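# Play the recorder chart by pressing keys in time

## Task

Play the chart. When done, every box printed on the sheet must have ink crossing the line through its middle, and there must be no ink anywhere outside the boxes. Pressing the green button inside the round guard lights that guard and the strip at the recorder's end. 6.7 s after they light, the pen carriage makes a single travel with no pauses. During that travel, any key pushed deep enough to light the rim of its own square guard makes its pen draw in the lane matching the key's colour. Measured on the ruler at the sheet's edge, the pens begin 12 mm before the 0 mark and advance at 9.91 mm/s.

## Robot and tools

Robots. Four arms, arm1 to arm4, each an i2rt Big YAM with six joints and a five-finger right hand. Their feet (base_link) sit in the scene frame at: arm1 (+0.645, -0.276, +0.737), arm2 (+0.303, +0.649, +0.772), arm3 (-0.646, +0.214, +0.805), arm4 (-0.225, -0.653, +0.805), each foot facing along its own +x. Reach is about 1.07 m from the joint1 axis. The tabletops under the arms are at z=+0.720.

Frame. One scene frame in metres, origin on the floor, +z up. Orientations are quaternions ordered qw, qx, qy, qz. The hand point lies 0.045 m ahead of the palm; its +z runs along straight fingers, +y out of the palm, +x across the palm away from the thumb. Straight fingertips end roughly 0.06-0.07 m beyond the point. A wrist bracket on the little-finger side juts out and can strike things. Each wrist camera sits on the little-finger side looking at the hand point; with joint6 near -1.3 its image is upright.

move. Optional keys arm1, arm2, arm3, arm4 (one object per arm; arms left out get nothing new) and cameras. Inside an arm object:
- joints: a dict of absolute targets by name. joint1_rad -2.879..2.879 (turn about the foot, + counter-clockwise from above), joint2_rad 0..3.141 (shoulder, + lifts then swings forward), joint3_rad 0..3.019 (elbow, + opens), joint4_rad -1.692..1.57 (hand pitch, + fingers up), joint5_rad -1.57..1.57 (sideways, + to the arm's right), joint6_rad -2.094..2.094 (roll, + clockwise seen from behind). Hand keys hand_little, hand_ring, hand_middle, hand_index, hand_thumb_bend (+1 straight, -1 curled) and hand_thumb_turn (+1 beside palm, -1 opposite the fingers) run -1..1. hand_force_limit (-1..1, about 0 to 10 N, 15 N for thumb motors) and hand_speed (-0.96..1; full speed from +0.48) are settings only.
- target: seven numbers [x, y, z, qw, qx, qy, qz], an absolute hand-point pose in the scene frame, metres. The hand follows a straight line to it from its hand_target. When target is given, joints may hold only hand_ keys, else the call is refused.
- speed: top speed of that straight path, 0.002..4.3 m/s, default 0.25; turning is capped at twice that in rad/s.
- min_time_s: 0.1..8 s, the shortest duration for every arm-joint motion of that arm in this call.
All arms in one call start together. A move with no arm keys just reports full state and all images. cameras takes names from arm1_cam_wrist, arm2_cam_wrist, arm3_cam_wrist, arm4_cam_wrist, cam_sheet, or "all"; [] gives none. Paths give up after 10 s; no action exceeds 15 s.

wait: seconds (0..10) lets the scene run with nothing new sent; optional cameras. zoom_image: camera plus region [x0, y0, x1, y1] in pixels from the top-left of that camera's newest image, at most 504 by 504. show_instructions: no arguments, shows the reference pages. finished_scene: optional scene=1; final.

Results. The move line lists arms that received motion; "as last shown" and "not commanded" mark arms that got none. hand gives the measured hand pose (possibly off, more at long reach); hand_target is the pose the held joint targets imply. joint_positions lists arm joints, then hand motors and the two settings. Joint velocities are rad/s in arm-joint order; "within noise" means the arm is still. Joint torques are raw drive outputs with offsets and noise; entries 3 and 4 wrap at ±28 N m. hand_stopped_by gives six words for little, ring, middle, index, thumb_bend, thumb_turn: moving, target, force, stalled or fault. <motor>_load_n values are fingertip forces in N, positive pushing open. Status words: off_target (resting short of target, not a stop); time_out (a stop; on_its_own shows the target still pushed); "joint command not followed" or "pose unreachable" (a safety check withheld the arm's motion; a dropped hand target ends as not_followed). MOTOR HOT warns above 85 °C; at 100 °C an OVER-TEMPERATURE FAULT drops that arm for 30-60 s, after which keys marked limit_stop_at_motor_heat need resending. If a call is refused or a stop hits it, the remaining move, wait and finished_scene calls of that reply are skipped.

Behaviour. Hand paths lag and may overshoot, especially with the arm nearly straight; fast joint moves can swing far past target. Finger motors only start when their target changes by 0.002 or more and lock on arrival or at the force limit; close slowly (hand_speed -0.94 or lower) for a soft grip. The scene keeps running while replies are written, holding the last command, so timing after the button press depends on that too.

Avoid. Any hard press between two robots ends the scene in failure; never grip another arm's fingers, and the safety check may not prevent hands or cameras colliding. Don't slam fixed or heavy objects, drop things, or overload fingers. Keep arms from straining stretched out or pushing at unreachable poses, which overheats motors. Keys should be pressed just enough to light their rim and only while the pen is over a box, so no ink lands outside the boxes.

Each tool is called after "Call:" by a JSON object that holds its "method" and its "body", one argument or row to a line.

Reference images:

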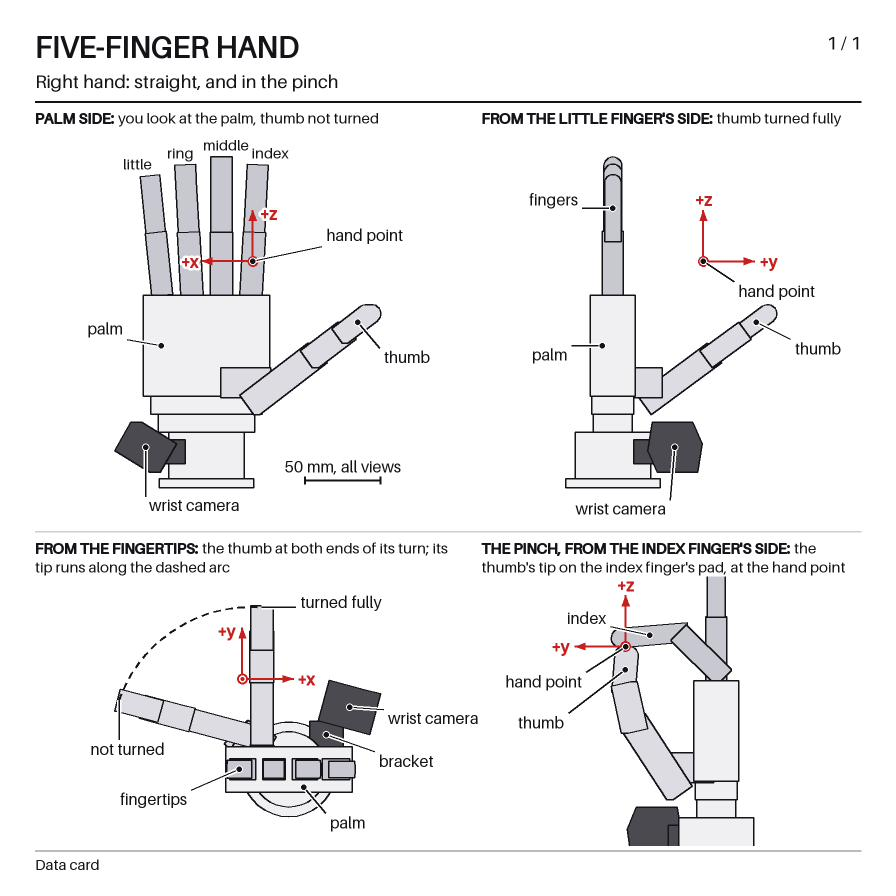

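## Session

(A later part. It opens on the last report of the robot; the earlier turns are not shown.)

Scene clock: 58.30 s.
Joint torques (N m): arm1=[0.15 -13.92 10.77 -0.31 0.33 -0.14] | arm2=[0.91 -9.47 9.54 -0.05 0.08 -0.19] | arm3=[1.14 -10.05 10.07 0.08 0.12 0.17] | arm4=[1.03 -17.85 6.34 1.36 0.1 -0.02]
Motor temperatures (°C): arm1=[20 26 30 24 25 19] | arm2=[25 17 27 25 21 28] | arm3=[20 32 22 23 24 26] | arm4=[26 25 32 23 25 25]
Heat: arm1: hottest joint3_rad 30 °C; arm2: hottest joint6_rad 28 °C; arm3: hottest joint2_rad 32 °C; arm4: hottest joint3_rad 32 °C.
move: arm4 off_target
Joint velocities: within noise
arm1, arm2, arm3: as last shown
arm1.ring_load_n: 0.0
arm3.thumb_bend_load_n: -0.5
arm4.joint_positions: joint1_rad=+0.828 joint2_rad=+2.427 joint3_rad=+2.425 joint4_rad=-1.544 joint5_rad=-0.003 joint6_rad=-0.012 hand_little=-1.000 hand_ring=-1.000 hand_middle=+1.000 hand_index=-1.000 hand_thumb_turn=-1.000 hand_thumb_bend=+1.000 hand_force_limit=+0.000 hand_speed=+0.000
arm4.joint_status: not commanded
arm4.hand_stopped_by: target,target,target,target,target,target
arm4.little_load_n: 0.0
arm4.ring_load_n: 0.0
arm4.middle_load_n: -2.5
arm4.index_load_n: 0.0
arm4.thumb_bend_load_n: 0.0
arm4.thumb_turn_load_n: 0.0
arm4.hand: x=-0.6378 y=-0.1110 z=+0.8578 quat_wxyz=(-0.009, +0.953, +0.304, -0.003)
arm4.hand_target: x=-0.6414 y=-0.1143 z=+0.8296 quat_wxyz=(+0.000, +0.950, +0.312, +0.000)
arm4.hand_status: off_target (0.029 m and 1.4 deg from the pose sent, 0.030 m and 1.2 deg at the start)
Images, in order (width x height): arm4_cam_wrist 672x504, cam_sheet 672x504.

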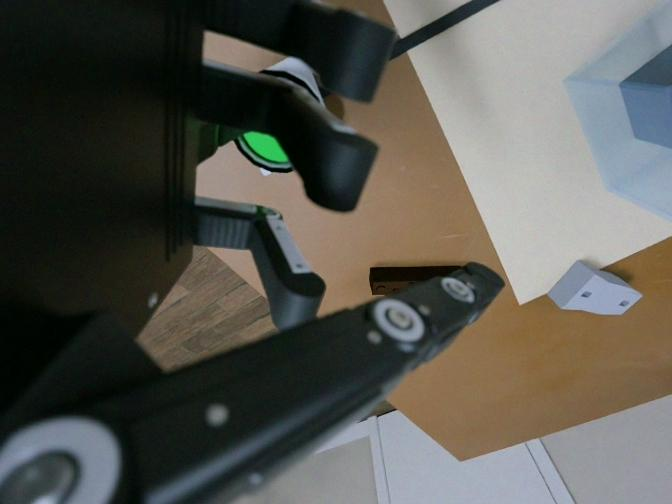

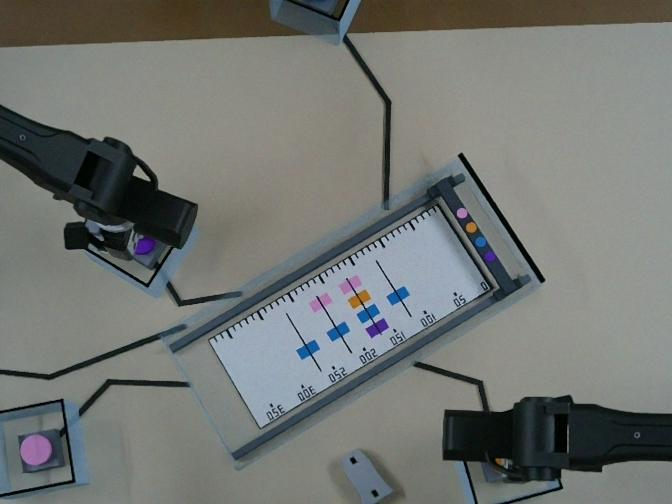

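Call:
{"method": "move", "body": {
  "arm4": {"target":[-0.636,-0.1265,0.885,0,0.9502,0.3115,0],"speed":0.1}
}}

Call:
{"method": "move", "body": {
  "arm4": {"target":[-0.636,-0.1265,0.858,0,0.9502,0.3115,0],"speed":0.1},
  "cameras": ["arm4_cam_wrist","cam_sheet"]
}}

Call:
{"method": "zoom_image", "body": {
  "camera": "arm4_cam_wrist",
  "region": [190, 40, 350, 200]
}}

Scene clock: 60.40 s.
Joint torques (N m): arm1=[0.15 -13.86 10.77 -0.31 0.33 -0.13] | arm2=[0.85 -9.47 9.54 -0.02 0.08 -0.18] | arm3=[1.08 -10.23 9.96 0.14 0.11 0.17] | arm4=[1.08 -22.24 7.9 -0.28 0.1 0.03]
Motor temperatures (°C): arm1=[20 26 31 24 25 19] | arm2=[25 17 27 25 21 28] | arm3=[20 32 22 23 24 26] | arm4=[26 25 32 23 25 25]
Heat: arm1: hottest joint3_rad 31 °C; arm2: hottest joint6_rad 28 °C; arm3: hottest joint2_rad 32 °C; arm4: hottest joint3_rad 32 °C.
move: arm4 off_target
Joint velocities: within noise
arm1, arm2, arm3: as last shown
arm2.index_load_n: 0.5
arm3.thumb_bend_load_n: 0.0
arm3.thumb_turn_load_n: -0.5
arm4.joint_positions: joint1_rad=+0.828 joint2_rad=+2.418 joint3_rad=+2.419 joint4_rad=-1.585 joint5_rad=-0.003 joint6_rad=-0.012 hand_little=-1.000 hand_ring=-1.000 hand_middle=+1.000 hand_index=-1.000 hand_thumb_turn=-1.000 hand_thumb_bend=+1.000 hand_force_limit=+0.000 hand_speed=+0.000
arm4.joint_status: not commanded
arm4.hand_stopped_by: target,target,target,target,target,target
arm4.little_load_n: 0.0
arm4.ring_load_n: 0.0
arm4.middle_load_n: 0.0
arm4.index_load_n: 0.0
arm4.thumb_bend_load_n: 0.0
arm4.thumb_turn_load_n: 0.0
arm4.hand: x=-0.6310 y=-0.1207 z=+0.8646 quat_wxyz=(+0.009, +0.953, +0.304, +0.002)
arm4.hand_target: x=-0.6360 y=-0.1265 z=+0.8847 quat_wxyz=(+0.000, +0.950, +0.312, +0.000)
arm4.hand_status: off_target (0.022 m and 1.4 deg from the pose sent, 0.031 m and 1.4 deg at the start)
pictures: none

Scene clock: 61.47 s.
Joint torques (N m): arm1=[0.15 -13.92 10.77 -0.31 0.33 -0.13] | arm2=[0.85 -9.52 9.51 -0.02 0.07 -0.18] | arm3=[1.03 -10.23 10 0.14 0.11 0.17] | arm4=[1.44 -20.07 6.91 0.57 0.06 0.03]
Motor temperatures (°C): arm1=[20 26 31 24 25 19] | arm2=[25 17 27 25 21 28] | arm3=[20 32 22 23 24 26] | arm4=[26 25 32 23 25 25]
Heat: arm1: hottest joint3_rad 31 °C; arm2: hottest joint6_rad 28 °C; arm3: hottest joint2_rad 32 °C; arm4: hottest joint3_rad 32 °C.
move: arm4 done
Joint velocities: within noise
arm1, arm2, arm3: as last shown
arm2.index_load_n: 0.0
arm4.joint_positions: joint1_rad=+0.828 joint2_rad=+2.391 joint3_rad=+2.364 joint4_rad=-1.539 joint5_rad=-0.003 joint6_rad=-0.012 hand_little=-1.000 hand_ring=-1.000 hand_middle=+1.000 hand_index=-1.000 hand_thumb_turn=-1.000 hand_thumb_bend=+1.000 hand_force_limit=+0.000 hand_speed=+0.000
arm4.joint_status: not commanded
arm4.hand_stopped_by: target,target,target,target,target,target
arm4.little_load_n: -0.5
arm4.ring_load_n: 0.0
arm4.middle_load_n: 0.0
arm4.index_load_n: 0.0
arm4.thumb_bend_load_n: 0.0
arm4.thumb_turn_load_n: 0.0
arm4.hand: x=-0.6305 y=-0.1215 z=+0.8612 quat_wxyz=(+0.001, +0.953, +0.304, +0.000)
arm4.hand_target: x=-0.6360 y=-0.1266 z=+0.8580 quat_wxyz=(+0.000, +0.950, +0.312, +0.000)
arm4.hand_status: done (0.008 m and 0.9 deg from the pose sent, 0.010 m and 1.4 deg at the start)
Images, in order (width x height): arm4_cam_wrist 672x504, cam_sheet 672x504.

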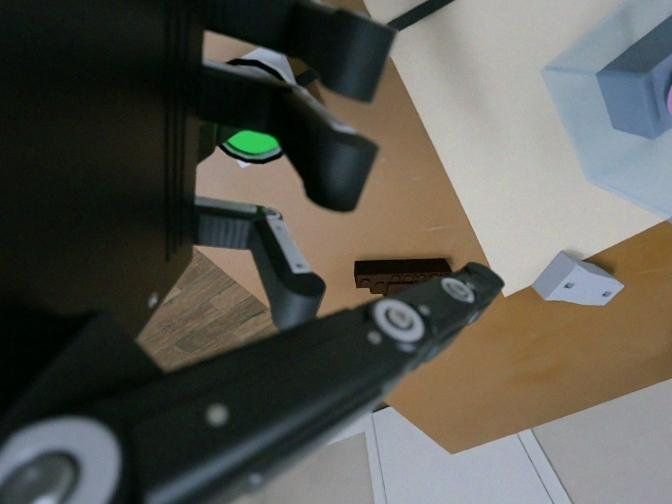

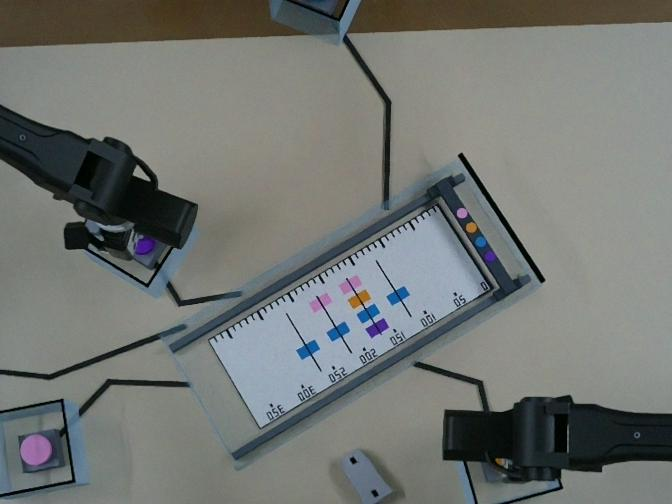

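Scaled by 3.150 from the camera's image (finer frame: 960x720).

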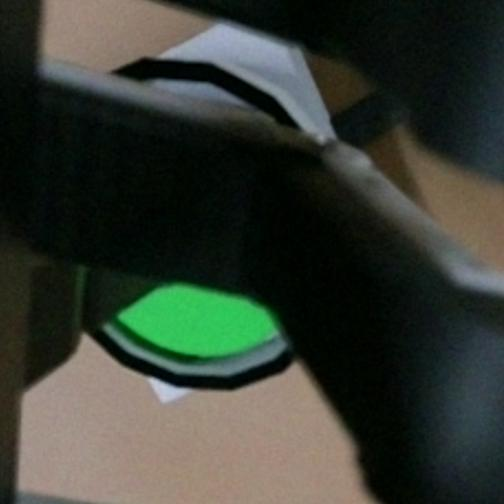

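Call:
{"method": "move", "body": {
  "arm4": {"target":[-0.636,-0.1265,0.843,0,0.9502,0.3115,0],"speed":0.1},
  "cameras": ["arm4_cam_wrist","cam_sheet"]
}}

Scene clock: 62.63 s.
Joint torques (N m): arm1=[0.15 -13.92 10.78 -0.31 0.33 -0.13] | arm2=[0.79 -9.47 9.54 -0.02 0.09 -0.19] | arm3=[0.85 -9.88 10.07 0.13 0.12 0.15] | arm4=[1.61 -19.02 6.68 0.66 0.08 0.04]
Motor temperatures (°C): arm1=[20 26 31 24 25 19] | arm2=[25 17 27 25 21 28] | arm3=[20 32 22 23 24 26] | arm4=[26 26 32 23 25 25]
Heat: arm1: hottest joint3_rad 31 °C; arm2: hottest joint6_rad 28 °C; arm3: hottest joint2_rad 32 °C; arm4: hottest joint3_rad 32 °C.
move: arm4 off_target
Joint velocities: within noise
arm1, arm2, arm3: as last shown
arm1.little_load_n: 0.5
arm3.thumb_turn_load_n: 0.0
arm4.joint_positions: joint1_rad=+0.828 joint2_rad=+2.380 joint3_rad=+2.335 joint4_rad=-1.507 joint5_rad=-0.003 joint6_rad=-0.012 hand_little=-1.000 hand_ring=-1.000 hand_middle=+1.000 hand_index=-1.000 hand_thumb_turn=-1.000 hand_thumb_bend=+1.000 hand_force_limit=+0.000 hand_speed=+0.000
arm4.joint_status: not commanded
arm4.hand_stopped_by: target,target,target,target,target,target
arm4.little_load_n: 0.0
arm4.ring_load_n: 0.0
arm4.middle_load_n: -0.5
arm4.index_load_n: 0.0
arm4.thumb_bend_load_n: 0.0
arm4.thumb_turn_load_n: 0.0
arm4.hand: x=-0.6312 y=-0.1204 z=+0.8569 quat_wxyz=(-0.006, +0.953, +0.304, -0.003)
arm4.hand_target: x=-0.6358 y=-0.1267 z=+0.8431 quat_wxyz=(+0.000, +0.950, +0.312, +0.000)
arm4.hand_status: off_target (0.016 m and 1.2 deg from the pose sent, 0.020 m and 0.9 deg at the start)
Images, in order (width x height): arm4_cam_wrist 672x504, cam_sheet 672x504.

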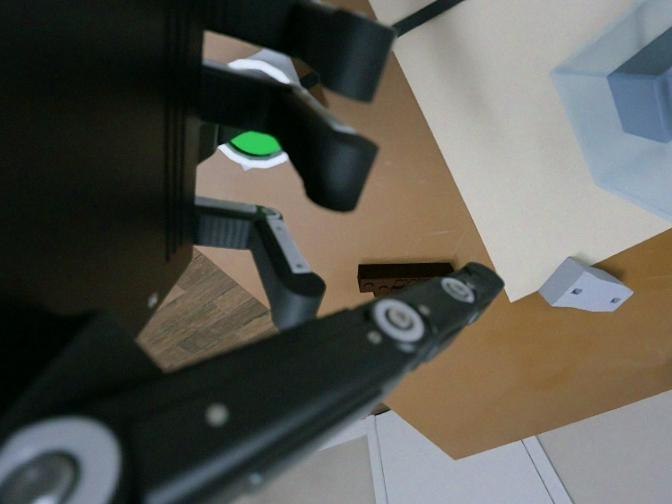

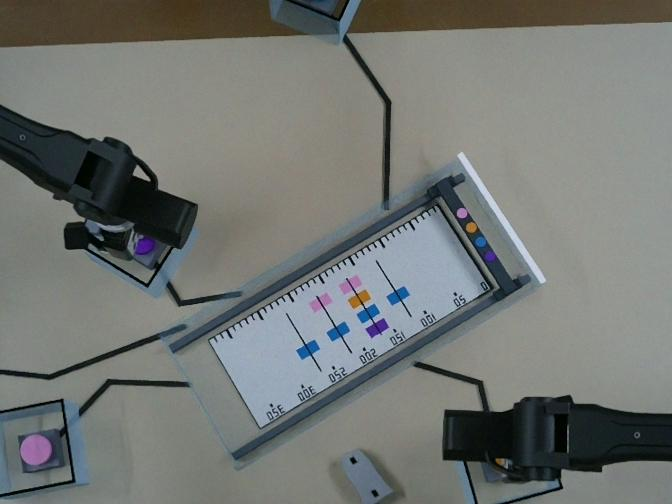

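Call:
{"method": "move", "body": {
  "arm4": {"target":[-0.636,-0.1265,0.93,0,0.9502,0.3115,0],"speed":0.25}
}}

Call:
{"method": "move", "body": {
  "arm4": {"target":[-0.416,-0.252,0.93,0,0.9789,0.2045,0],"speed":0.25}
}}

Call:
{"method": "move", "body": {
  "arm4": {"target":[-0.416,-0.252,0.872,0,0.9789,0.2045,0],"speed":0.15},
  "cameras": ["arm4_cam_wrist","cam_sheet"]
}}

Scene clock: 64.00 s.
Joint torques (N m): arm1=[0.15 -13.92 10.76 -0.31 0.33 -0.13] | arm2=[0.85 -9.47 9.54 -0.02 0.08 -0.19] | arm3=[1.26 -9.88 9.96 0.2 0.11 0.17] | arm4=[1.08 -21.13 11.67 -0.29 0.04 0.04]
Motor temperatures (°C): arm1=[20 26 31 24 25 19] | arm2=[25 17 27 25 21 28] | arm3=[20 32 23 23 24 26] | arm4=[26 26 32 23 25 25]
Heat: arm1: hottest joint3_rad 31 °C; arm2: hottest joint6_rad 28 °C; arm3: hottest joint2_rad 32 °C; arm4: hottest joint3_rad 32 °C.
move: arm4 off_target
Joint velocities: within noise
arm1, arm2, arm3: as last shown
arm1.little_load_n: 0.0
arm3.thumb_bend_load_n: -0.5
arm4.joint_positions: joint1_rad=+0.828 joint2_rad=+2.379 joint3_rad=+2.461 joint4_rad=-1.670 joint5_rad=-0.003 joint6_rad=-0.012 hand_little=-1.000 hand_ring=-1.000 hand_middle=+1.000 hand_index=-1.000 hand_thumb_turn=-1.000 hand_thumb_bend=+1.000 hand_force_limit=+0.000 hand_speed=+0.000
arm4.joint_status: not commanded
arm4.hand_stopped_by: target,target,target,target,target,target
arm4.little_load_n: 0.0
arm4.ring_load_n: 0.0
arm4.middle_load_n: 0.0
arm4.index_load_n: 0.0
arm4.thumb_bend_load_n: 0.0
arm4.thumb_turn_load_n: 0.0
arm4.hand: x=-0.6253 y=-0.1291 z=+0.9082 quat_wxyz=(+0.011, +0.953, +0.304, +0.003)
arm4.hand_target: x=-0.6354 y=-0.1275 z=+0.9297 quat_wxyz=(-0.010, +0.950, +0.311, -0.004)
arm4.hand_status: off_target (0.024 m and 1.6 deg from the pose sent, 0.073 m and 1.2 deg at the start; a joint's target at an end of its range on 21 of 34 steps)
pictures: none

Scene clock: 65.90 s.
Joint torques (N m): arm1=[0.15 -13.92 10.77 -0.31 0.33 -0.14] | arm2=[0.85 -9.41 9.55 -0.02 0.08 -0.18] | arm3=[1.26 -10.05 10.07 0.23 0.14 0.15] | arm4=[-0.44 -13.57 7.79 0.51 -0.03 -0.01]
Motor temperatures (°C): arm1=[20 27 31 23 25 19] | arm2=[25 17 27 25 21 28] | arm3=[20 32 23 23 24 26] | arm4=[26 26 32 23 25 25]
Heat: arm1: hottest joint3_rad 31 °C; arm2: hottest joint6_rad 28 °C; arm3: hottest joint2_rad 32 °C; arm4: hottest joint3_rad 32 °C.
move: arm4 off_target
Joint velocities: within noise
arm1.joint_positions: joint1_rad=+0.232 joint2_rad=+1.546 joint3_rad=+1.184 joint4_rad=-1.232 joint5_rad=-0.015 joint6_rad=-0.076 hand_little=-1.000 hand_ring=-1.000 hand_middle=+1.000 hand_index=-1.000 hand_thumb_turn=-1.000 hand_thumb_bend=+1.000 hand_force_limit=+0.000 hand_speed=+0.000
arm1.joint_status: not commanded
arm1.hand_stopped_by: target,target,target,target,target,target
arm1.little_load_n: 0.0
arm1.ring_load_n: 0.0
arm1.middle_load_n: 0.0
arm1.index_load_n: 0.0
arm1.thumb_bend_load_n: 0.0
arm1.thumb_turn_load_n: 0.5
arm1.hand: x=+0.2741 y=-0.2775 z=+0.8437 quat_wxyz=(+0.012, +0.707, +0.707, +0.008)
arm1.hand_target: x=+0.2629 y=-0.2781 z=+0.8550 quat_wxyz=(+0.000, +0.702, +0.712, +0.000)
arm1.hand_status: not commanded
arm2.joint_positions: joint1_rad=-0.756 joint2_rad=+1.439 joint3_rad=+0.973 joint4_rad=-1.131 joint5_rad=-0.011 joint6_rad=-0.093 hand_little=-1.000 hand_ring=-1.000 hand_middle=+1.000 hand_index=-1.000 hand_thumb_turn=-1.000 hand_thumb_bend=+1.000 hand_force_limit=+0.000 hand_speed=+0.000
arm2.joint_status: not commanded
arm2.hand_stopped_by: target,target,target,target,target,target
arm2.little_load_n: 0.0
arm2.ring_load_n: 0.0
arm2.middle_load_n: 0.0
arm2.index_load_n: 0.0
arm2.thumb_bend_load_n: -0.5
arm2.thumb_turn_load_n: 0.0
arm2.hand: x=+0.0620 y=+0.4489 z=+0.8455 quat_wxyz=(-0.010, -0.422, -0.907, -0.016)
arm2.hand_target: x=+0.0499 y=+0.4433 z=+0.8599 quat_wxyz=(+0.000, -0.420, -0.907, +0.000)
arm2.hand_status: not commanded
arm3.joint_positions: joint1_rad=-0.150 joint2_rad=+1.611 joint3_rad=+1.069 joint4_rad=-1.051 joint5_rad=-0.002 joint6_rad=-0.047 hand_little=-1.000 hand_ring=-1.000 hand_middle=+1.000 hand_index=-1.000 hand_thumb_turn=-1.000 hand_thumb_bend=+1.000 hand_force_limit=+0.000 hand_speed=+0.000
arm3.joint_status: not commanded
arm3.hand_stopped_by: target,target,target,target,target,target
arm3.little_load_n: 0.0
arm3.ring_load_n: 0.0
arm3.middle_load_n: 0.0
arm3.index_load_n: 0.0
arm3.thumb_bend_load_n: 0.0
arm3.thumb_turn_load_n: 0.0
arm3.hand: x=-0.2988 y=+0.0984 z=+0.8479 quat_wxyz=(+0.005, +0.573, -0.820, -0.009)
arm3.hand_target: x=-0.2888 y=+0.0986 z=+0.8569 quat_wxyz=(+0.000, +0.572, -0.820, +0.000)
arm3.hand_status: not commanded
arm4.joint_positions: joint1_rad=+0.610 joint2_rad=+1.712 joint3_rad=+1.418 joint4_rad=-1.305 joint5_rad=-0.001 joint6_rad=-0.024 hand_little=-1.000 hand_ring=-1.000 hand_middle=+1.000 hand_index=-1.000 hand_thumb_turn=-1.000 hand_thumb_bend=+1.000 hand_force_limit=+0.000 hand_speed=+0.000
arm4.joint_status: not commanded
arm4.hand_stopped_by: target,target,target,target,target,target
arm4.little_load_n: 0.0
arm4.ring_load_n: 0.0
arm4.middle_load_n: 0.0
arm4.index_load_n: 0.0
arm4.thumb_bend_load_n: 0.0
arm4.thumb_turn_load_n: 0.0
arm4.hand: x=-0.4189 y=-0.2571 z=+0.9212 quat_wxyz=(+0.016, +0.979, +0.205, +0.004)
arm4.hand_target: x=-0.4160 y=-0.2521 z=+0.9300 quat_wxyz=(+0.000, +0.979, +0.205, +0.000)
arm4.hand_status: off_target (0.011 m and 1.9 deg from the pose sent, 0.244 m and 11.9 deg at the start)
pictures: none

Scene clock: 67.03 s.
Joint torques (N m): arm1=[0.15 -13.86 10.77 -0.31 0.33 -0.14] | arm2=[0.73 -9.52 9.52 -0.01 0.08 -0.19] | arm3=[1.67 -9.82 10.03 0.12 0.11 0.16] | arm4=[-0.03 -12.16 7.54 0.62 0.01 -0.04]
Motor temperatures (°C): arm1=[20 27 31 23 25 19] | arm2=[25 17 27 25 21 28] | arm3=[20 32 23 23 24 26] | arm4=[26 26 32 23 25 25]
Heat: arm1: hottest joint3_rad 31 °C; arm2: hottest joint6_rad 28 °C; arm3: hottest joint2_rad 32 °C; arm4: hottest joint3_rad 32 °C.
move: arm4 done
Joint velocities: within noise
arm1, arm2, arm3: as last shown
arm1.index_load_n: 0.5
arm1.thumb_turn_load_n: 0.0
arm2.thumb_bend_load_n: 0.0
arm4.joint_positions: joint1_rad=+0.610 joint2_rad=+1.738 joint3_rad=+1.323 joint4_rad=-1.162 joint5_rad=-0.001 joint6_rad=-0.024 hand_little=-1.000 hand_ring=-1.000 hand_middle=+1.000 hand_index=-1.000 hand_thumb_turn=-1.000 hand_thumb_bend=+1.000 hand_force_limit=+0.000 hand_speed=+0.000
arm4.joint_status: not commanded
arm4.hand_stopped_by: target,target,target,target,target,target
arm4.little_load_n: 0.0
arm4.ring_load_n: 0.0
arm4.middle_load_n: 0.0
arm4.index_load_n: 0.0
arm4.thumb_bend_load_n: 0.0
arm4.thumb_turn_load_n: 0.0
arm4.hand: x=-0.4186 y=-0.2575 z=+0.8734 quat_wxyz=(+0.005, +0.979, +0.205, +0.002)
arm4.hand_target: x=-0.4160 y=-0.2520 z=+0.8721 quat_wxyz=(+0.000, +0.979, +0.204, +0.000)
arm4.hand_status: done (0.006 m and 0.6 deg from the pose sent, 0.050 m and 1.9 deg at the start)
Images, in order (width x height): arm4_cam_wrist 672x504, cam_sheet 672x504.

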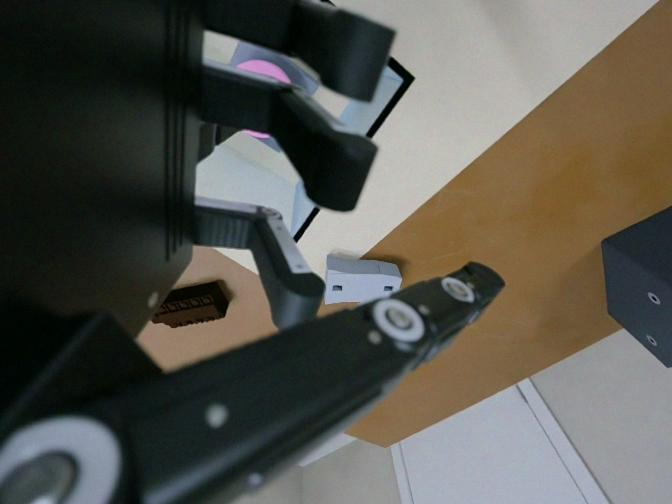

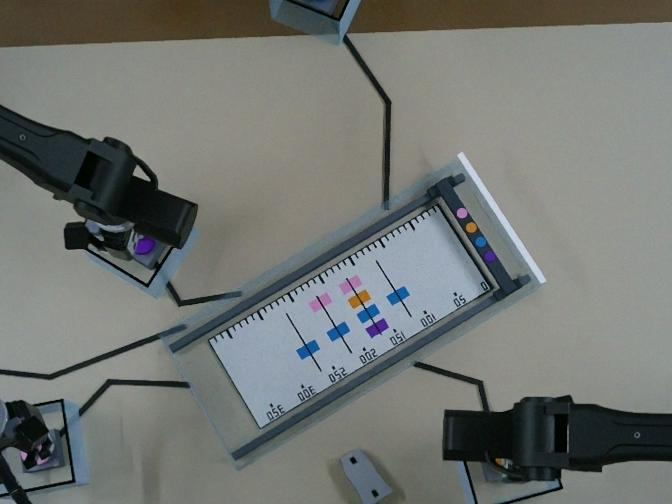

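Call:
{"method": "wait", "body": {
  "seconds": 5.4,
  "cameras": ["cam_sheet"]
}}

Call:
{"method": "zoom_image", "body": {
  "camera": "cam_sheet",
  "region": [350, 150, 550, 310]
}}

Scene clock: 72.60 s.
Joint torques (N m): arm1=[0.15 -13.86 10.77 -0.31 0.33 -0.14] | arm2=[0.85 -9.41 9.51 -0.02 0.08 -0.19] | arm3=[0.97 -10.29 10.11 0.16 0.11 0.18] | arm4=[-0.32 -11.93 7.45 0.46 -0.05 -0.04]
Motor temperatures (°C): arm1=[20 27 32 23 25 19] | arm2=[25 17 27 25 21 28] | arm3=[20 32 23 23 24 26] | arm4=[26 26 31 23 25 25]
Heat: arm1: hottest joint3_rad 32 °C; arm2: hottest joint6_rad 28 °C; arm3: hottest joint2_rad 32 °C; arm4: hottest joint3_rad 31 °C.
Joint velocities: within noise
arm1.joint_positions: joint1_rad=+0.232 joint2_rad=+1.546 joint3_rad=+1.184 joint4_rad=-1.232 joint5_rad=-0.015 joint6_rad=-0.076 hand_little=-1.000 hand_ring=-1.000 hand_middle=+1.000 hand_index=-1.000 hand_thumb_turn=-1.000 hand_thumb_bend=+1.000 hand_force_limit=+0.000 hand_speed=+0.000
arm1.joint_status: not commanded
arm1.hand_stopped_by: target,target,target,target,target,target
arm1.little_load_n: 0.5
arm1.ring_load_n: 0.0
arm1.middle_load_n: 0.0
arm1.index_load_n: 0.0
arm1.thumb_bend_load_n: 0.0
arm1.thumb_turn_load_n: 0.0
arm1.hand: x=+0.2741 y=-0.2775 z=+0.8437 quat_wxyz=(+0.012, +0.707, +0.707, +0.008)
arm1.hand_target: x=+0.2629 y=-0.2781 z=+0.8550 quat_wxyz=(+0.000, +0.702, +0.712, +0.000)
arm1.hand_status: not commanded
arm2.joint_positions: joint1_rad=-0.756 joint2_rad=+1.439 joint3_rad=+0.973 joint4_rad=-1.131 joint5_rad=-0.011 joint6_rad=-0.093 hand_little=-1.000 hand_ring=-1.000 hand_middle=+1.000 hand_index=-1.000 hand_thumb_turn=-1.000 hand_thumb_bend=+1.000 hand_force_limit=+0.000 hand_speed=+0.000
arm2.joint_status: not commanded
arm2.hand_stopped_by: target,target,target,target,target,target
arm2.little_load_n: 0.0
arm2.ring_load_n: 0.0
arm2.middle_load_n: 0.0
arm2.index_load_n: 0.0
arm2.thumb_bend_load_n: 0.0
arm2.thumb_turn_load_n: 0.0
arm2.hand: x=+0.0620 y=+0.4489 z=+0.8455 quat_wxyz=(-0.010, -0.422, -0.907, -0.016)
arm2.hand_target: x=+0.0499 y=+0.4433 z=+0.8599 quat_wxyz=(+0.000, -0.420, -0.907, +0.000)
arm2.hand_status: not commanded
arm3.joint_positions: joint1_rad=-0.150 joint2_rad=+1.611 joint3_rad=+1.069 joint4_rad=-1.051 joint5_rad=-0.002 joint6_rad=-0.047 hand_little=-1.000 hand_ring=-1.000 hand_middle=+1.000 hand_index=-1.000 hand_thumb_turn=-1.000 hand_thumb_bend=+1.000 hand_force_limit=+0.000 hand_speed=+0.000
arm3.joint_status: not commanded
arm3.hand_stopped_by: target,target,target,target,target,target
arm3.little_load_n: 0.0
arm3.ring_load_n: 0.0
arm3.middle_load_n: 0.0
arm3.index_load_n: 0.0
arm3.thumb_bend_load_n: 0.0
arm3.thumb_turn_load_n: 0.0
arm3.hand: x=-0.2988 y=+0.0984 z=+0.8479 quat_wxyz=(+0.005, +0.573, -0.820, -0.009)
arm3.hand_target: x=-0.2888 y=+0.0986 z=+0.8569 quat_wxyz=(+0.000, +0.572, -0.820, +0.000)
arm3.hand_status: not commanded
arm4.joint_positions: joint1_rad=+0.610 joint2_rad=+1.738 joint3_rad=+1.323 joint4_rad=-1.162 joint5_rad=-0.001 joint6_rad=-0.024 hand_little=-1.000 hand_ring=-1.000 hand_middle=+1.000 hand_index=-1.000 hand_thumb_turn=-1.000 hand_thumb_bend=+1.000 hand_force_limit=+0.000 hand_speed=+0.000
arm4.joint_status: not commanded
arm4.hand_stopped_by: target,target,target,target,target,target
arm4.little_load_n: 0.0
arm4.ring_load_n: 0.0
arm4.middle_load_n: 0.0
arm4.index_load_n: 0.0
arm4.thumb_bend_load_n: 0.0
arm4.thumb_turn_load_n: 0.0
arm4.hand: x=-0.4186 y=-0.2575 z=+0.8734 quat_wxyz=(+0.005, +0.979, +0.205, +0.002)
arm4.hand_target: x=-0.4160 y=-0.2520 z=+0.8721 quat_wxyz=(+0.000, +0.979, +0.204, +0.000)
arm4.hand_status: done (0.006 m and 0.6 deg from the pose sent, 0.050 m and 1.9 deg at the start)
wait: 5.40 s; at rest by 0.10 s
Images, in order (width x height): cam_sheet 672x504.

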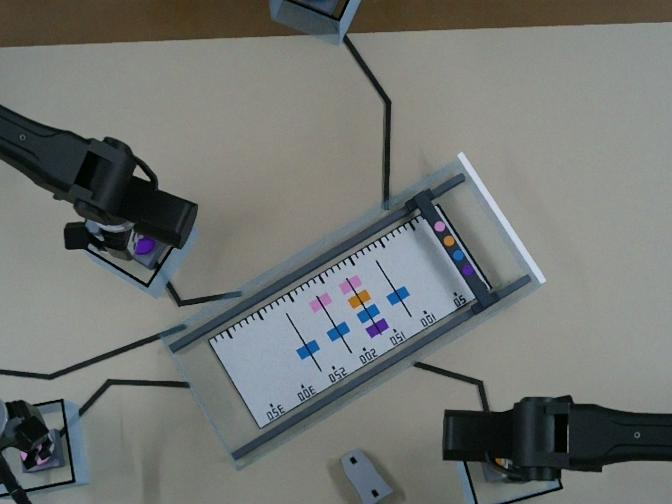

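Scaled by 2.520 from the camera's image (finer frame: 960x720).

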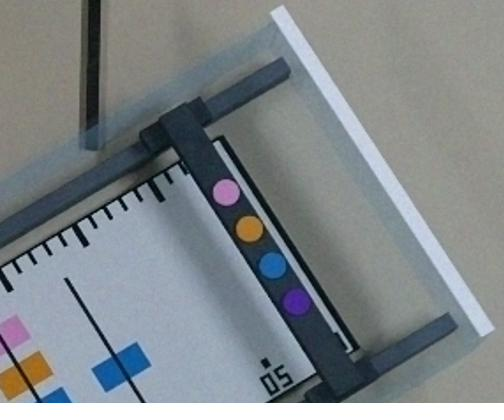

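Call:
{"method": "wait", "body": {
  "seconds": 5.0,
  "cameras": ["cam_sheet"]
}}

Call:
{"method": "zoom_image", "body": {
  "camera": "cam_sheet",
  "region": [350, 150, 550, 310]
}}

Scene clock: 77.93 s.
Joint torques (N m): arm1=[0.15 -13.86 10.77 -0.31 0.33 -0.14] | arm2=[0.79 -9.47 9.54 -0.01 0.08 -0.18] | arm3=[1.08 -10.34 10.1 0.1 0.1 0.2] | arm4=[-0.32 -12.04 7.45 0.59 -0.02 -0.02]
Motor temperatures (°C): arm1=[20 27 32 23 25 18] | arm2=[25 17 28 24 21 28] | arm3=[20 32 23 23 24 26] | arm4=[26 26 31 23 25 25]
Heat: arm1: hottest joint3_rad 32 °C; arm2: hottest joint3_rad 28 °C; arm3: hottest joint2_rad 32 °C; arm4: hottest joint3_rad 31 °C.
Joint velocities: within noise
arm1.joint_positions: joint1_rad=+0.232 joint2_rad=+1.546 joint3_rad=+1.184 joint4_rad=-1.232 joint5_rad=-0.015 joint6_rad=-0.076 hand_little=-1.000 hand_ring=-1.000 hand_middle=+1.000 hand_index=-1.000 hand_thumb_turn=-1.000 hand_thumb_bend=+1.000 hand_force_limit=+0.000 hand_speed=+0.000
arm1.joint_status: not commanded
arm1.hand_stopped_by: target,target,target,target,target,target
arm1.little_load_n: 0.0
arm1.ring_load_n: 0.0
arm1.middle_load_n: 0.0
arm1.index_load_n: 0.0
arm1.thumb_bend_load_n: 0.0
arm1.thumb_turn_load_n: 0.0
arm1.hand: x=+0.2741 y=-0.2775 z=+0.8437 quat_wxyz=(+0.012, +0.707, +0.707, +0.008)
arm1.hand_target: x=+0.2629 y=-0.2781 z=+0.8550 quat_wxyz=(+0.000, +0.702, +0.712, +0.000)
arm1.hand_status: not commanded
arm2.joint_positions: joint1_rad=-0.756 joint2_rad=+1.439 joint3_rad=+0.973 joint4_rad=-1.131 joint5_rad=-0.011 joint6_rad=-0.093 hand_little=-1.000 hand_ring=-1.000 hand_middle=+1.000 hand_index=-1.000 hand_thumb_turn=-1.000 hand_thumb_bend=+1.000 hand_force_limit=+0.000 hand_speed=+0.000
arm2.joint_status: not commanded
arm2.hand_stopped_by: target,target,target,target,target,target
arm2.little_load_n: -0.5
arm2.ring_load_n: 0.0
arm2.middle_load_n: 0.0
arm2.index_load_n: 0.0
arm2.thumb_bend_load_n: 0.0
arm2.thumb_turn_load_n: 0.0
arm2.hand: x=+0.0620 y=+0.4489 z=+0.8455 quat_wxyz=(-0.010, -0.422, -0.907, -0.016)
arm2.hand_target: x=+0.0499 y=+0.4433 z=+0.8599 quat_wxyz=(+0.000, -0.420, -0.907, +0.000)
arm2.hand_status: not commanded
arm3.joint_positions: joint1_rad=-0.150 joint2_rad=+1.611 joint3_rad=+1.069 joint4_rad=-1.051 joint5_rad=-0.002 joint6_rad=-0.047 hand_little=-1.000 hand_ring=-1.000 hand_middle=+1.000 hand_index=-1.000 hand_thumb_turn=-1.000 hand_thumb_bend=+1.000 hand_force_limit=+0.000 hand_speed=+0.000
arm3.joint_status: not commanded
arm3.hand_stopped_by: target,target,target,target,target,target
arm3.little_load_n: 0.0
arm3.ring_load_n: 0.0
arm3.middle_load_n: 0.0
arm3.index_load_n: 0.5
arm3.thumb_bend_load_n: 0.0
arm3.thumb_turn_load_n: 0.0
arm3.hand: x=-0.2988 y=+0.0984 z=+0.8479 quat_wxyz=(+0.005, +0.573, -0.820, -0.009)
arm3.hand_target: x=-0.2888 y=+0.0986 z=+0.8569 quat_wxyz=(+0.000, +0.572, -0.820, +0.000)
arm3.hand_status: not commanded
arm4.joint_positions: joint1_rad=+0.610 joint2_rad=+1.738 joint3_rad=+1.323 joint4_rad=-1.162 joint5_rad=-0.001 joint6_rad=-0.024 hand_little=-1.000 hand_ring=-1.000 hand_middle=+1.000 hand_index=-1.000 hand_thumb_turn=-1.000 hand_thumb_bend=+1.000 hand_force_limit=+0.000 hand_speed=+0.000
arm4.joint_status: not commanded
arm4.hand_stopped_by: target,target,target,target,target,target
arm4.little_load_n: 0.0
arm4.ring_load_n: 0.0
arm4.middle_load_n: 0.0
arm4.index_load_n: 0.0
arm4.thumb_bend_load_n: 0.0
arm4.thumb_turn_load_n: 0.0
arm4.hand: x=-0.4186 y=-0.2575 z=+0.8734 quat_wxyz=(+0.005, +0.979, +0.205, +0.002)
arm4.hand_target: x=-0.4160 y=-0.2520 z=+0.8721 quat_wxyz=(+0.000, +0.979, +0.204, +0.000)
arm4.hand_status: done (0.006 m and 0.6 deg from the pose sent, 0.050 m and 1.9 deg at the start)
wait: 5.00 s; at rest from the start
Images, in order (width x height): cam_sheet 672x504.

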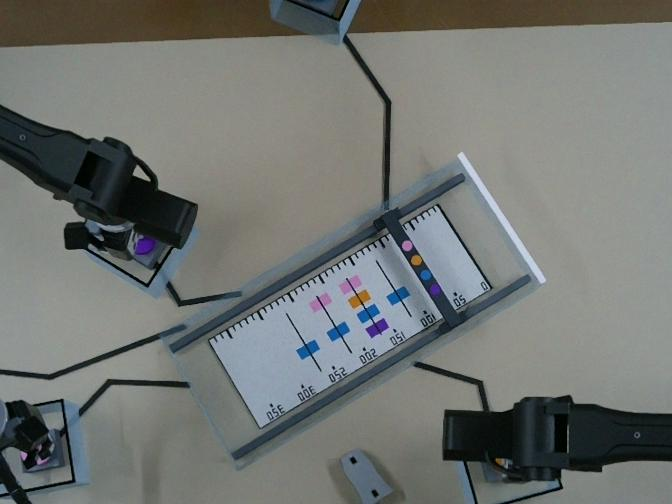

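Scaled by 2.520 from the camera's image (finer frame: 960x720).

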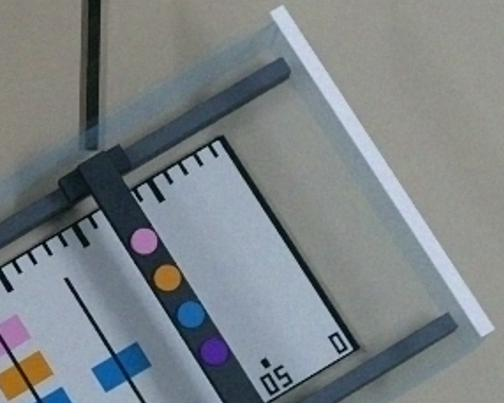

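Call:
{"method": "wait", "body": {
  "seconds": 2.4
}}

Call:
{"method": "move", "body": {
  "arm2": {"target":[0.0496,0.443,0.820,0,0.4202,0.9074,0],"speed":0.12}
}}

Call:
{"method": "wait", "body": {
  "seconds": 0.3
}}

Call:
{"method": "move", "body": {
  "arm2": {"target":[0.0496,0.443,0.860,0,0.4202,0.9074,0],"speed":0.12},
  "cameras": ["cam_sheet"]
}}

Scene clock: 81.50 s.
Joint torques (N m): arm1=[0.15 -13.86 10.77 -0.31 0.33 -0.13] | arm2=[0.85 -9.41 9.54 0.01 0.08 -0.18] | arm3=[1.49 -9.93 10.1 0.2 0.12 0.14] | arm4=[-0.62 -11.99 7.53 0.66 -0.03 -0.03]
Motor temperatures (°C): arm1=[20 27 32 23 25 18] | arm2=[25 17 28 24 21 28] | arm3=[20 32 23 23 24 26] | arm4=[26 26 31 23 25 25]
Heat: arm1: hottest joint3_rad 32 °C; arm2: hottest joint3_rad 28 °C; arm3: hottest joint2_rad 32 °C; arm4: hottest joint3_rad 31 °C.
Joint velocities: within noise
arm1.joint_positions: joint1_rad=+0.232 joint2_rad=+1.546 joint3_rad=+1.184 joint4_rad=-1.232 joint5_rad=-0.015 joint6_rad=-0.076 hand_little=-1.000 hand_ring=-1.000 hand_middle=+1.000 hand_index=-1.000 hand_thumb_turn=-1.000 hand_thumb_bend=+1.000 hand_force_limit=+0.000 hand_speed=+0.000
arm1.joint_status: not commanded
arm1.hand_stopped_by: target,target,target,target,target,target
arm1.little_load_n: 0.0
arm1.ring_load_n: 0.0
arm1.middle_load_n: 0.0
arm1.index_load_n: 0.0
arm1.thumb_bend_load_n: 0.0
arm1.thumb_turn_load_n: 0.0
arm1.hand: x=+0.2741 y=-0.2775 z=+0.8437 quat_wxyz=(+0.012, +0.707, +0.707, +0.008)
arm1.hand_target: x=+0.2629 y=-0.2781 z=+0.8550 quat_wxyz=(+0.000, +0.702, +0.712, +0.000)
arm1.hand_status: not commanded
arm2.joint_positions: joint1_rad=-0.756 joint2_rad=+1.439 joint3_rad=+0.973 joint4_rad=-1.131 joint5_rad=-0.011 joint6_rad=-0.093 hand_little=-1.000 hand_ring=-1.000 hand_middle=+1.000 hand_index=-1.000 hand_thumb_turn=-1.000 hand_thumb_bend=+1.000 hand_force_limit=+0.000 hand_speed=+0.000
arm2.joint_status: not commanded
arm2.hand_stopped_by: target,target,target,target,target,target
arm2.little_load_n: 0.0
arm2.ring_load_n: 0.0
arm2.middle_load_n: 0.0
arm2.index_load_n: 0.0
arm2.thumb_bend_load_n: -0.5
arm2.thumb_turn_load_n: 0.0
arm2.hand: x=+0.0620 y=+0.4489 z=+0.8455 quat_wxyz=(-0.010, -0.422, -0.907, -0.016)
arm2.hand_target: x=+0.0499 y=+0.4433 z=+0.8599 quat_wxyz=(+0.000, -0.420, -0.907, +0.000)
arm2.hand_status: not commanded
arm3.joint_positions: joint1_rad=-0.150 joint2_rad=+1.611 joint3_rad=+1.069 joint4_rad=-1.051 joint5_rad=-0.002 joint6_rad=-0.047 hand_little=-1.000 hand_ring=-1.000 hand_middle=+1.000 hand_index=-1.000 hand_thumb_turn=-1.000 hand_thumb_bend=+1.000 hand_force_limit=+0.000 hand_speed=+0.000
arm3.joint_status: not commanded
arm3.hand_stopped_by: target,target,target,target,target,target
arm3.little_load_n: 0.0
arm3.ring_load_n: 0.0
arm3.middle_load_n: 0.0
arm3.index_load_n: 0.0
arm3.thumb_bend_load_n: 0.0
arm3.thumb_turn_load_n: 0.0
arm3.hand: x=-0.2988 y=+0.0984 z=+0.8479 quat_wxyz=(+0.005, +0.573, -0.820, -0.009)
arm3.hand_target: x=-0.2888 y=+0.0986 z=+0.8569 quat_wxyz=(+0.000, +0.572, -0.820, +0.000)
arm3.hand_status: not commanded
arm4.joint_positions: joint1_rad=+0.610 joint2_rad=+1.738 joint3_rad=+1.323 joint4_rad=-1.162 joint5_rad=-0.001 joint6_rad=-0.024 hand_little=-1.000 hand_ring=-1.000 hand_middle=+1.000 hand_index=-1.000 hand_thumb_turn=-1.000 hand_thumb_bend=+1.000 hand_force_limit=+0.000 hand_speed=+0.000
arm4.joint_status: not commanded
arm4.hand_stopped_by: target,target,target,target,target,target
arm4.little_load_n: 0.0
arm4.ring_load_n: 0.0
arm4.middle_load_n: 0.0
arm4.index_load_n: 0.0
arm4.thumb_bend_load_n: 0.0
arm4.thumb_turn_load_n: 0.0
arm4.hand: x=-0.4186 y=-0.2575 z=+0.8734 quat_wxyz=(+0.005, +0.979, +0.205, +0.002)
arm4.hand_target: x=-0.4160 y=-0.2520 z=+0.8721 quat_wxyz=(+0.000, +0.979, +0.204, +0.000)
arm4.hand_status: done (0.006 m and 0.6 deg from the pose sent, 0.050 m and 1.9 deg at the start)
wait: 2.40 s; at rest from the start
pictures: none

Scene clock: 82.47 s.
Joint torques (N m): arm1=[0.15 -13.86 10.77 -0.31 0.33 -0.14] | arm2=[0.91 -5.25 5.9 2.28 0.07 -0.18] | arm3=[0.97 -10.29 10.1 0.01 0.11 0.15] | arm4=[-0.56 -12.4 7.45 0.66 -0.02 -0.03]
Motor temperatures (°C): arm1=[20 27 32 23 25 18] | arm2=[25 17 28 24 21 28] | arm3=[20 32 23 23 24 26] | arm4=[26 26 30 23 25 25]
Heat: arm1: hottest joint3_rad 32 °C; arm2: hottest joint3_rad 28 °C; arm3: hottest joint2_rad 32 °C; arm4: hottest joint3_rad 30 °C.
move: arm2 off_target
Joint velocities: within noise
arm1, arm3, arm4: as last shown
arm2.joint_positions: joint1_rad=-0.756 joint2_rad=+1.443 joint3_rad=+0.961 joint4_rad=-1.075 joint5_rad=-0.011 joint6_rad=-0.093 hand_little=-1.000 hand_ring=-1.000 hand_middle=+0.999 hand_index=-1.000 hand_thumb_turn=-1.000 hand_thumb_bend=+1.000 hand_force_limit=+0.000 hand_speed=+0.000
arm2.joint_status: not commanded
arm2.hand_stopped_by: target,target,target,target,target,target
arm2.little_load_n: 0.0
arm2.ring_load_n: 0.0
arm2.middle_load_n: -4.0
arm2.index_load_n: 0.0
arm2.thumb_bend_load_n: 0.0
arm2.thumb_turn_load_n: 0.0
arm2.hand: x=+0.0541 y=+0.4435 z=+0.8374 quat_wxyz=(+0.000, -0.422, -0.907, +0.002)
arm2.hand_target: x=+0.0503 y=+0.4436 z=+0.8208 quat_wxyz=(+0.000, -0.420, -0.907, +0.000)
arm2.hand_status: off_target (0.018 m and 0.3 deg from the pose sent, 0.029 m and 2.1 deg at the start)
pictures: none

Scene clock: 82.77 s.
Joint torques (N m): arm1=[0.15 -13.92 10.77 -0.31 0.33 -0.14] | arm2=[0.91 -5.25 5.89 2.29 0.07 -0.17] | arm3=[1.55 -9.88 10.14 0.16 0.11 0.16] | arm4=[-0.21 -12.34 7.69 0.64 -0.01 -0.02]
Motor temperatures (°C): arm1=[20 27 32 23 25 18] | arm2=[25 17 28 24 21 28] | arm3=[20 32 23 23 24 26] | arm4=[26 26 30 23 25 25]
Heat: arm1: hottest joint3_rad 32 °C; arm2: hottest joint3_rad 28 °C; arm3: hottest joint2_rad 32 °C; arm4: hottest joint3_rad 30 °C.
Joint velocities: within noise
arm1.joint_positions: joint1_rad=+0.232 joint2_rad=+1.546 joint3_rad=+1.184 joint4_rad=-1.232 joint5_rad=-0.015 joint6_rad=-0.076 hand_little=-1.000 hand_ring=-1.000 hand_middle=+1.000 hand_index=-1.000 hand_thumb_turn=-1.000 hand_thumb_bend=+1.000 hand_force_limit=+0.000 hand_speed=+0.000
arm1.joint_status: not commanded
arm1.hand_stopped_by: target,target,target,target,target,target
arm1.little_load_n: 0.0
arm1.ring_load_n: 0.0
arm1.middle_load_n: 0.0
arm1.index_load_n: 0.0
arm1.thumb_bend_load_n: -0.5
arm1.thumb_turn_load_n: 0.0
arm1.hand: x=+0.2741 y=-0.2775 z=+0.8437 quat_wxyz=(+0.012, +0.707, +0.707, +0.008)
arm1.hand_target: x=+0.2629 y=-0.2781 z=+0.8550 quat_wxyz=(+0.000, +0.702, +0.712, +0.000)
arm1.hand_status: not commanded
arm2.joint_positions: joint1_rad=-0.756 joint2_rad=+1.443 joint3_rad=+0.961 joint4_rad=-1.075 joint5_rad=-0.011 joint6_rad=-0.093 hand_little=-1.000 hand_ring=-1.000 hand_middle=+0.999 hand_index=-1.000 hand_thumb_turn=-1.000 hand_thumb_bend=+1.000 hand_force_limit=+0.000 hand_speed=+0.000
arm2.joint_status: not commanded
arm2.hand_stopped_by: target,target,target,target,target,target
arm2.little_load_n: 0.0
arm2.ring_load_n: 0.0
arm2.middle_load_n: -4.0
arm2.index_load_n: 0.0
arm2.thumb_bend_load_n: 0.0
arm2.thumb_turn_load_n: 0.0
arm2.hand: x=+0.0541 y=+0.4435 z=+0.8374 quat_wxyz=(+0.000, -0.422, -0.907, +0.002)
arm2.hand_target: x=+0.0503 y=+0.4436 z=+0.8208 quat_wxyz=(+0.000, -0.420, -0.907, +0.000)
arm2.hand_status: off_target (0.018 m and 0.3 deg from the pose sent, 0.029 m and 2.1 deg at the start)
arm3.joint_positions: joint1_rad=-0.150 joint2_rad=+1.611 joint3_rad=+1.069 joint4_rad=-1.051 joint5_rad=-0.002 joint6_rad=-0.047 hand_little=-1.000 hand_ring=-1.000 hand_middle=+1.000 hand_index=-1.000 hand_thumb_turn=-1.000 hand_thumb_bend=+1.000 hand_force_limit=+0.000 hand_speed=+0.000
arm3.joint_status: not commanded
arm3.hand_stopped_by: target,target,target,target,target,target
arm3.little_load_n: 0.0
arm3.ring_load_n: 0.0
arm3.middle_load_n: 0.0
arm3.index_load_n: 0.0
arm3.thumb_bend_load_n: 0.0
arm3.thumb_turn_load_n: 0.0
arm3.hand: x=-0.2988 y=+0.0984 z=+0.8479 quat_wxyz=(+0.005, +0.573, -0.820, -0.009)
arm3.hand_target: x=-0.2888 y=+0.0986 z=+0.8569 quat_wxyz=(+0.000, +0.572, -0.820, +0.000)
arm3.hand_status: not commanded
arm4.joint_positions: joint1_rad=+0.610 joint2_rad=+1.738 joint3_rad=+1.323 joint4_rad=-1.162 joint5_rad=-0.001 joint6_rad=-0.024 hand_little=-1.000 hand_ring=-1.000 hand_middle=+1.000 hand_index=-1.000 hand_thumb_turn=-1.000 hand_thumb_bend=+1.000 hand_force_limit=+0.000 hand_speed=+0.000
arm4.joint_status: not commanded
arm4.hand_stopped_by: target,target,target,target,target,target
arm4.little_load_n: 0.0
arm4.ring_load_n: 0.0
arm4.middle_load_n: 0.0
arm4.index_load_n: 0.5
arm4.thumb_bend_load_n: 0.0
arm4.thumb_turn_load_n: 0.0
arm4.hand: x=-0.4186 y=-0.2575 z=+0.8734 quat_wxyz=(+0.005, +0.979, +0.205, +0.002)
arm4.hand_target: x=-0.4160 y=-0.2520 z=+0.8721 quat_wxyz=(+0.000, +0.979, +0.204, +0.000)
arm4.hand_status: not commanded
wait: 0.30 s; at rest by 0.27 s
pictures: none

Scene clock: 83.87 s.
Joint torques (N m): arm1=[0.15 -13.92 10.77 -0.31 0.33 -0.14] | arm2=[0.79 -9.52 9.54 -0.03 0.08 -0.19] | arm3=[1.08 -10.23 10.06 0.12 0.12 0.19] | arm4=[-0.56 -12.28 7.54 0.59 -0.03 -0.04]
Motor temperatures (°C): arm1=[20 27 32 23 25 18] | arm2=[25 17 28 24 21 28] | arm3=[20 32 24 23 24 26] | arm4=[26 26 30 23 25 25]
Heat: arm1: hottest joint3_rad 32 °C; arm2: hottest joint3_rad 28 °C; arm3: hottest joint2_rad 32 °C; arm4: hottest joint3_rad 30 °C.
move: arm2 off_target
Joint velocities: within noise
arm1, arm3, arm4: as last shown
arm1.thumb_bend_load_n: 0.0
arm2.joint_positions: joint1_rad=-0.756 joint2_rad=+1.439 joint3_rad=+0.973 joint4_rad=-1.131 joint5_rad=-0.011 joint6_rad=-0.093 hand_little=-1.000 hand_ring=-1.000 hand_middle=+1.000 hand_index=-1.000 hand_thumb_turn=-1.000 hand_thumb_bend=+1.000 hand_force_limit=+0.000 hand_speed=+0.000
arm2.joint_status: not commanded
arm2.hand_stopped_by: target,target,target,target,target,target
arm2.little_load_n: 0.0
arm2.ring_load_n: 0.0
arm2.middle_load_n: 0.0
arm2.index_load_n: 0.0
arm2.thumb_bend_load_n: 0.0
arm2.thumb_turn_load_n: 0.0
arm2.hand: x=+0.0620 y=+0.4489 z=+0.8455 quat_wxyz=(-0.010, -0.422, -0.907, -0.016)
arm2.hand_target: x=+0.0500 y=+0.4433 z=+0.8599 quat_wxyz=(+0.000, -0.420, -0.907, +0.000)
arm2.hand_status: off_target (0.020 m and 2.2 deg from the pose sent, 0.023 m and 0.3 deg at the start)
arm4.index_load_n: 0.0
Images, in order (width x height): cam_sheet 672x504.

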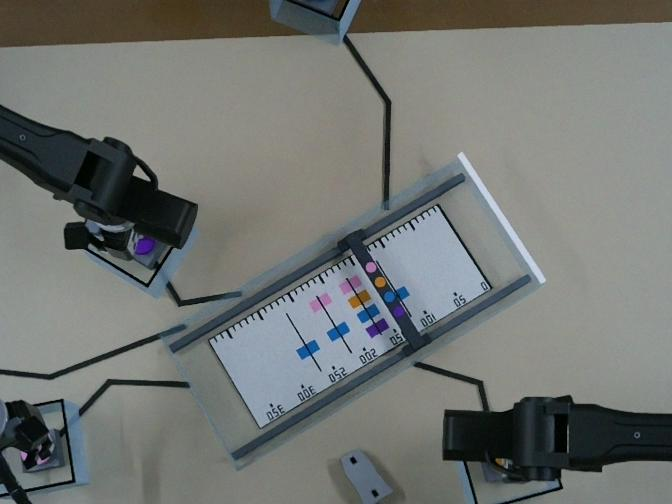

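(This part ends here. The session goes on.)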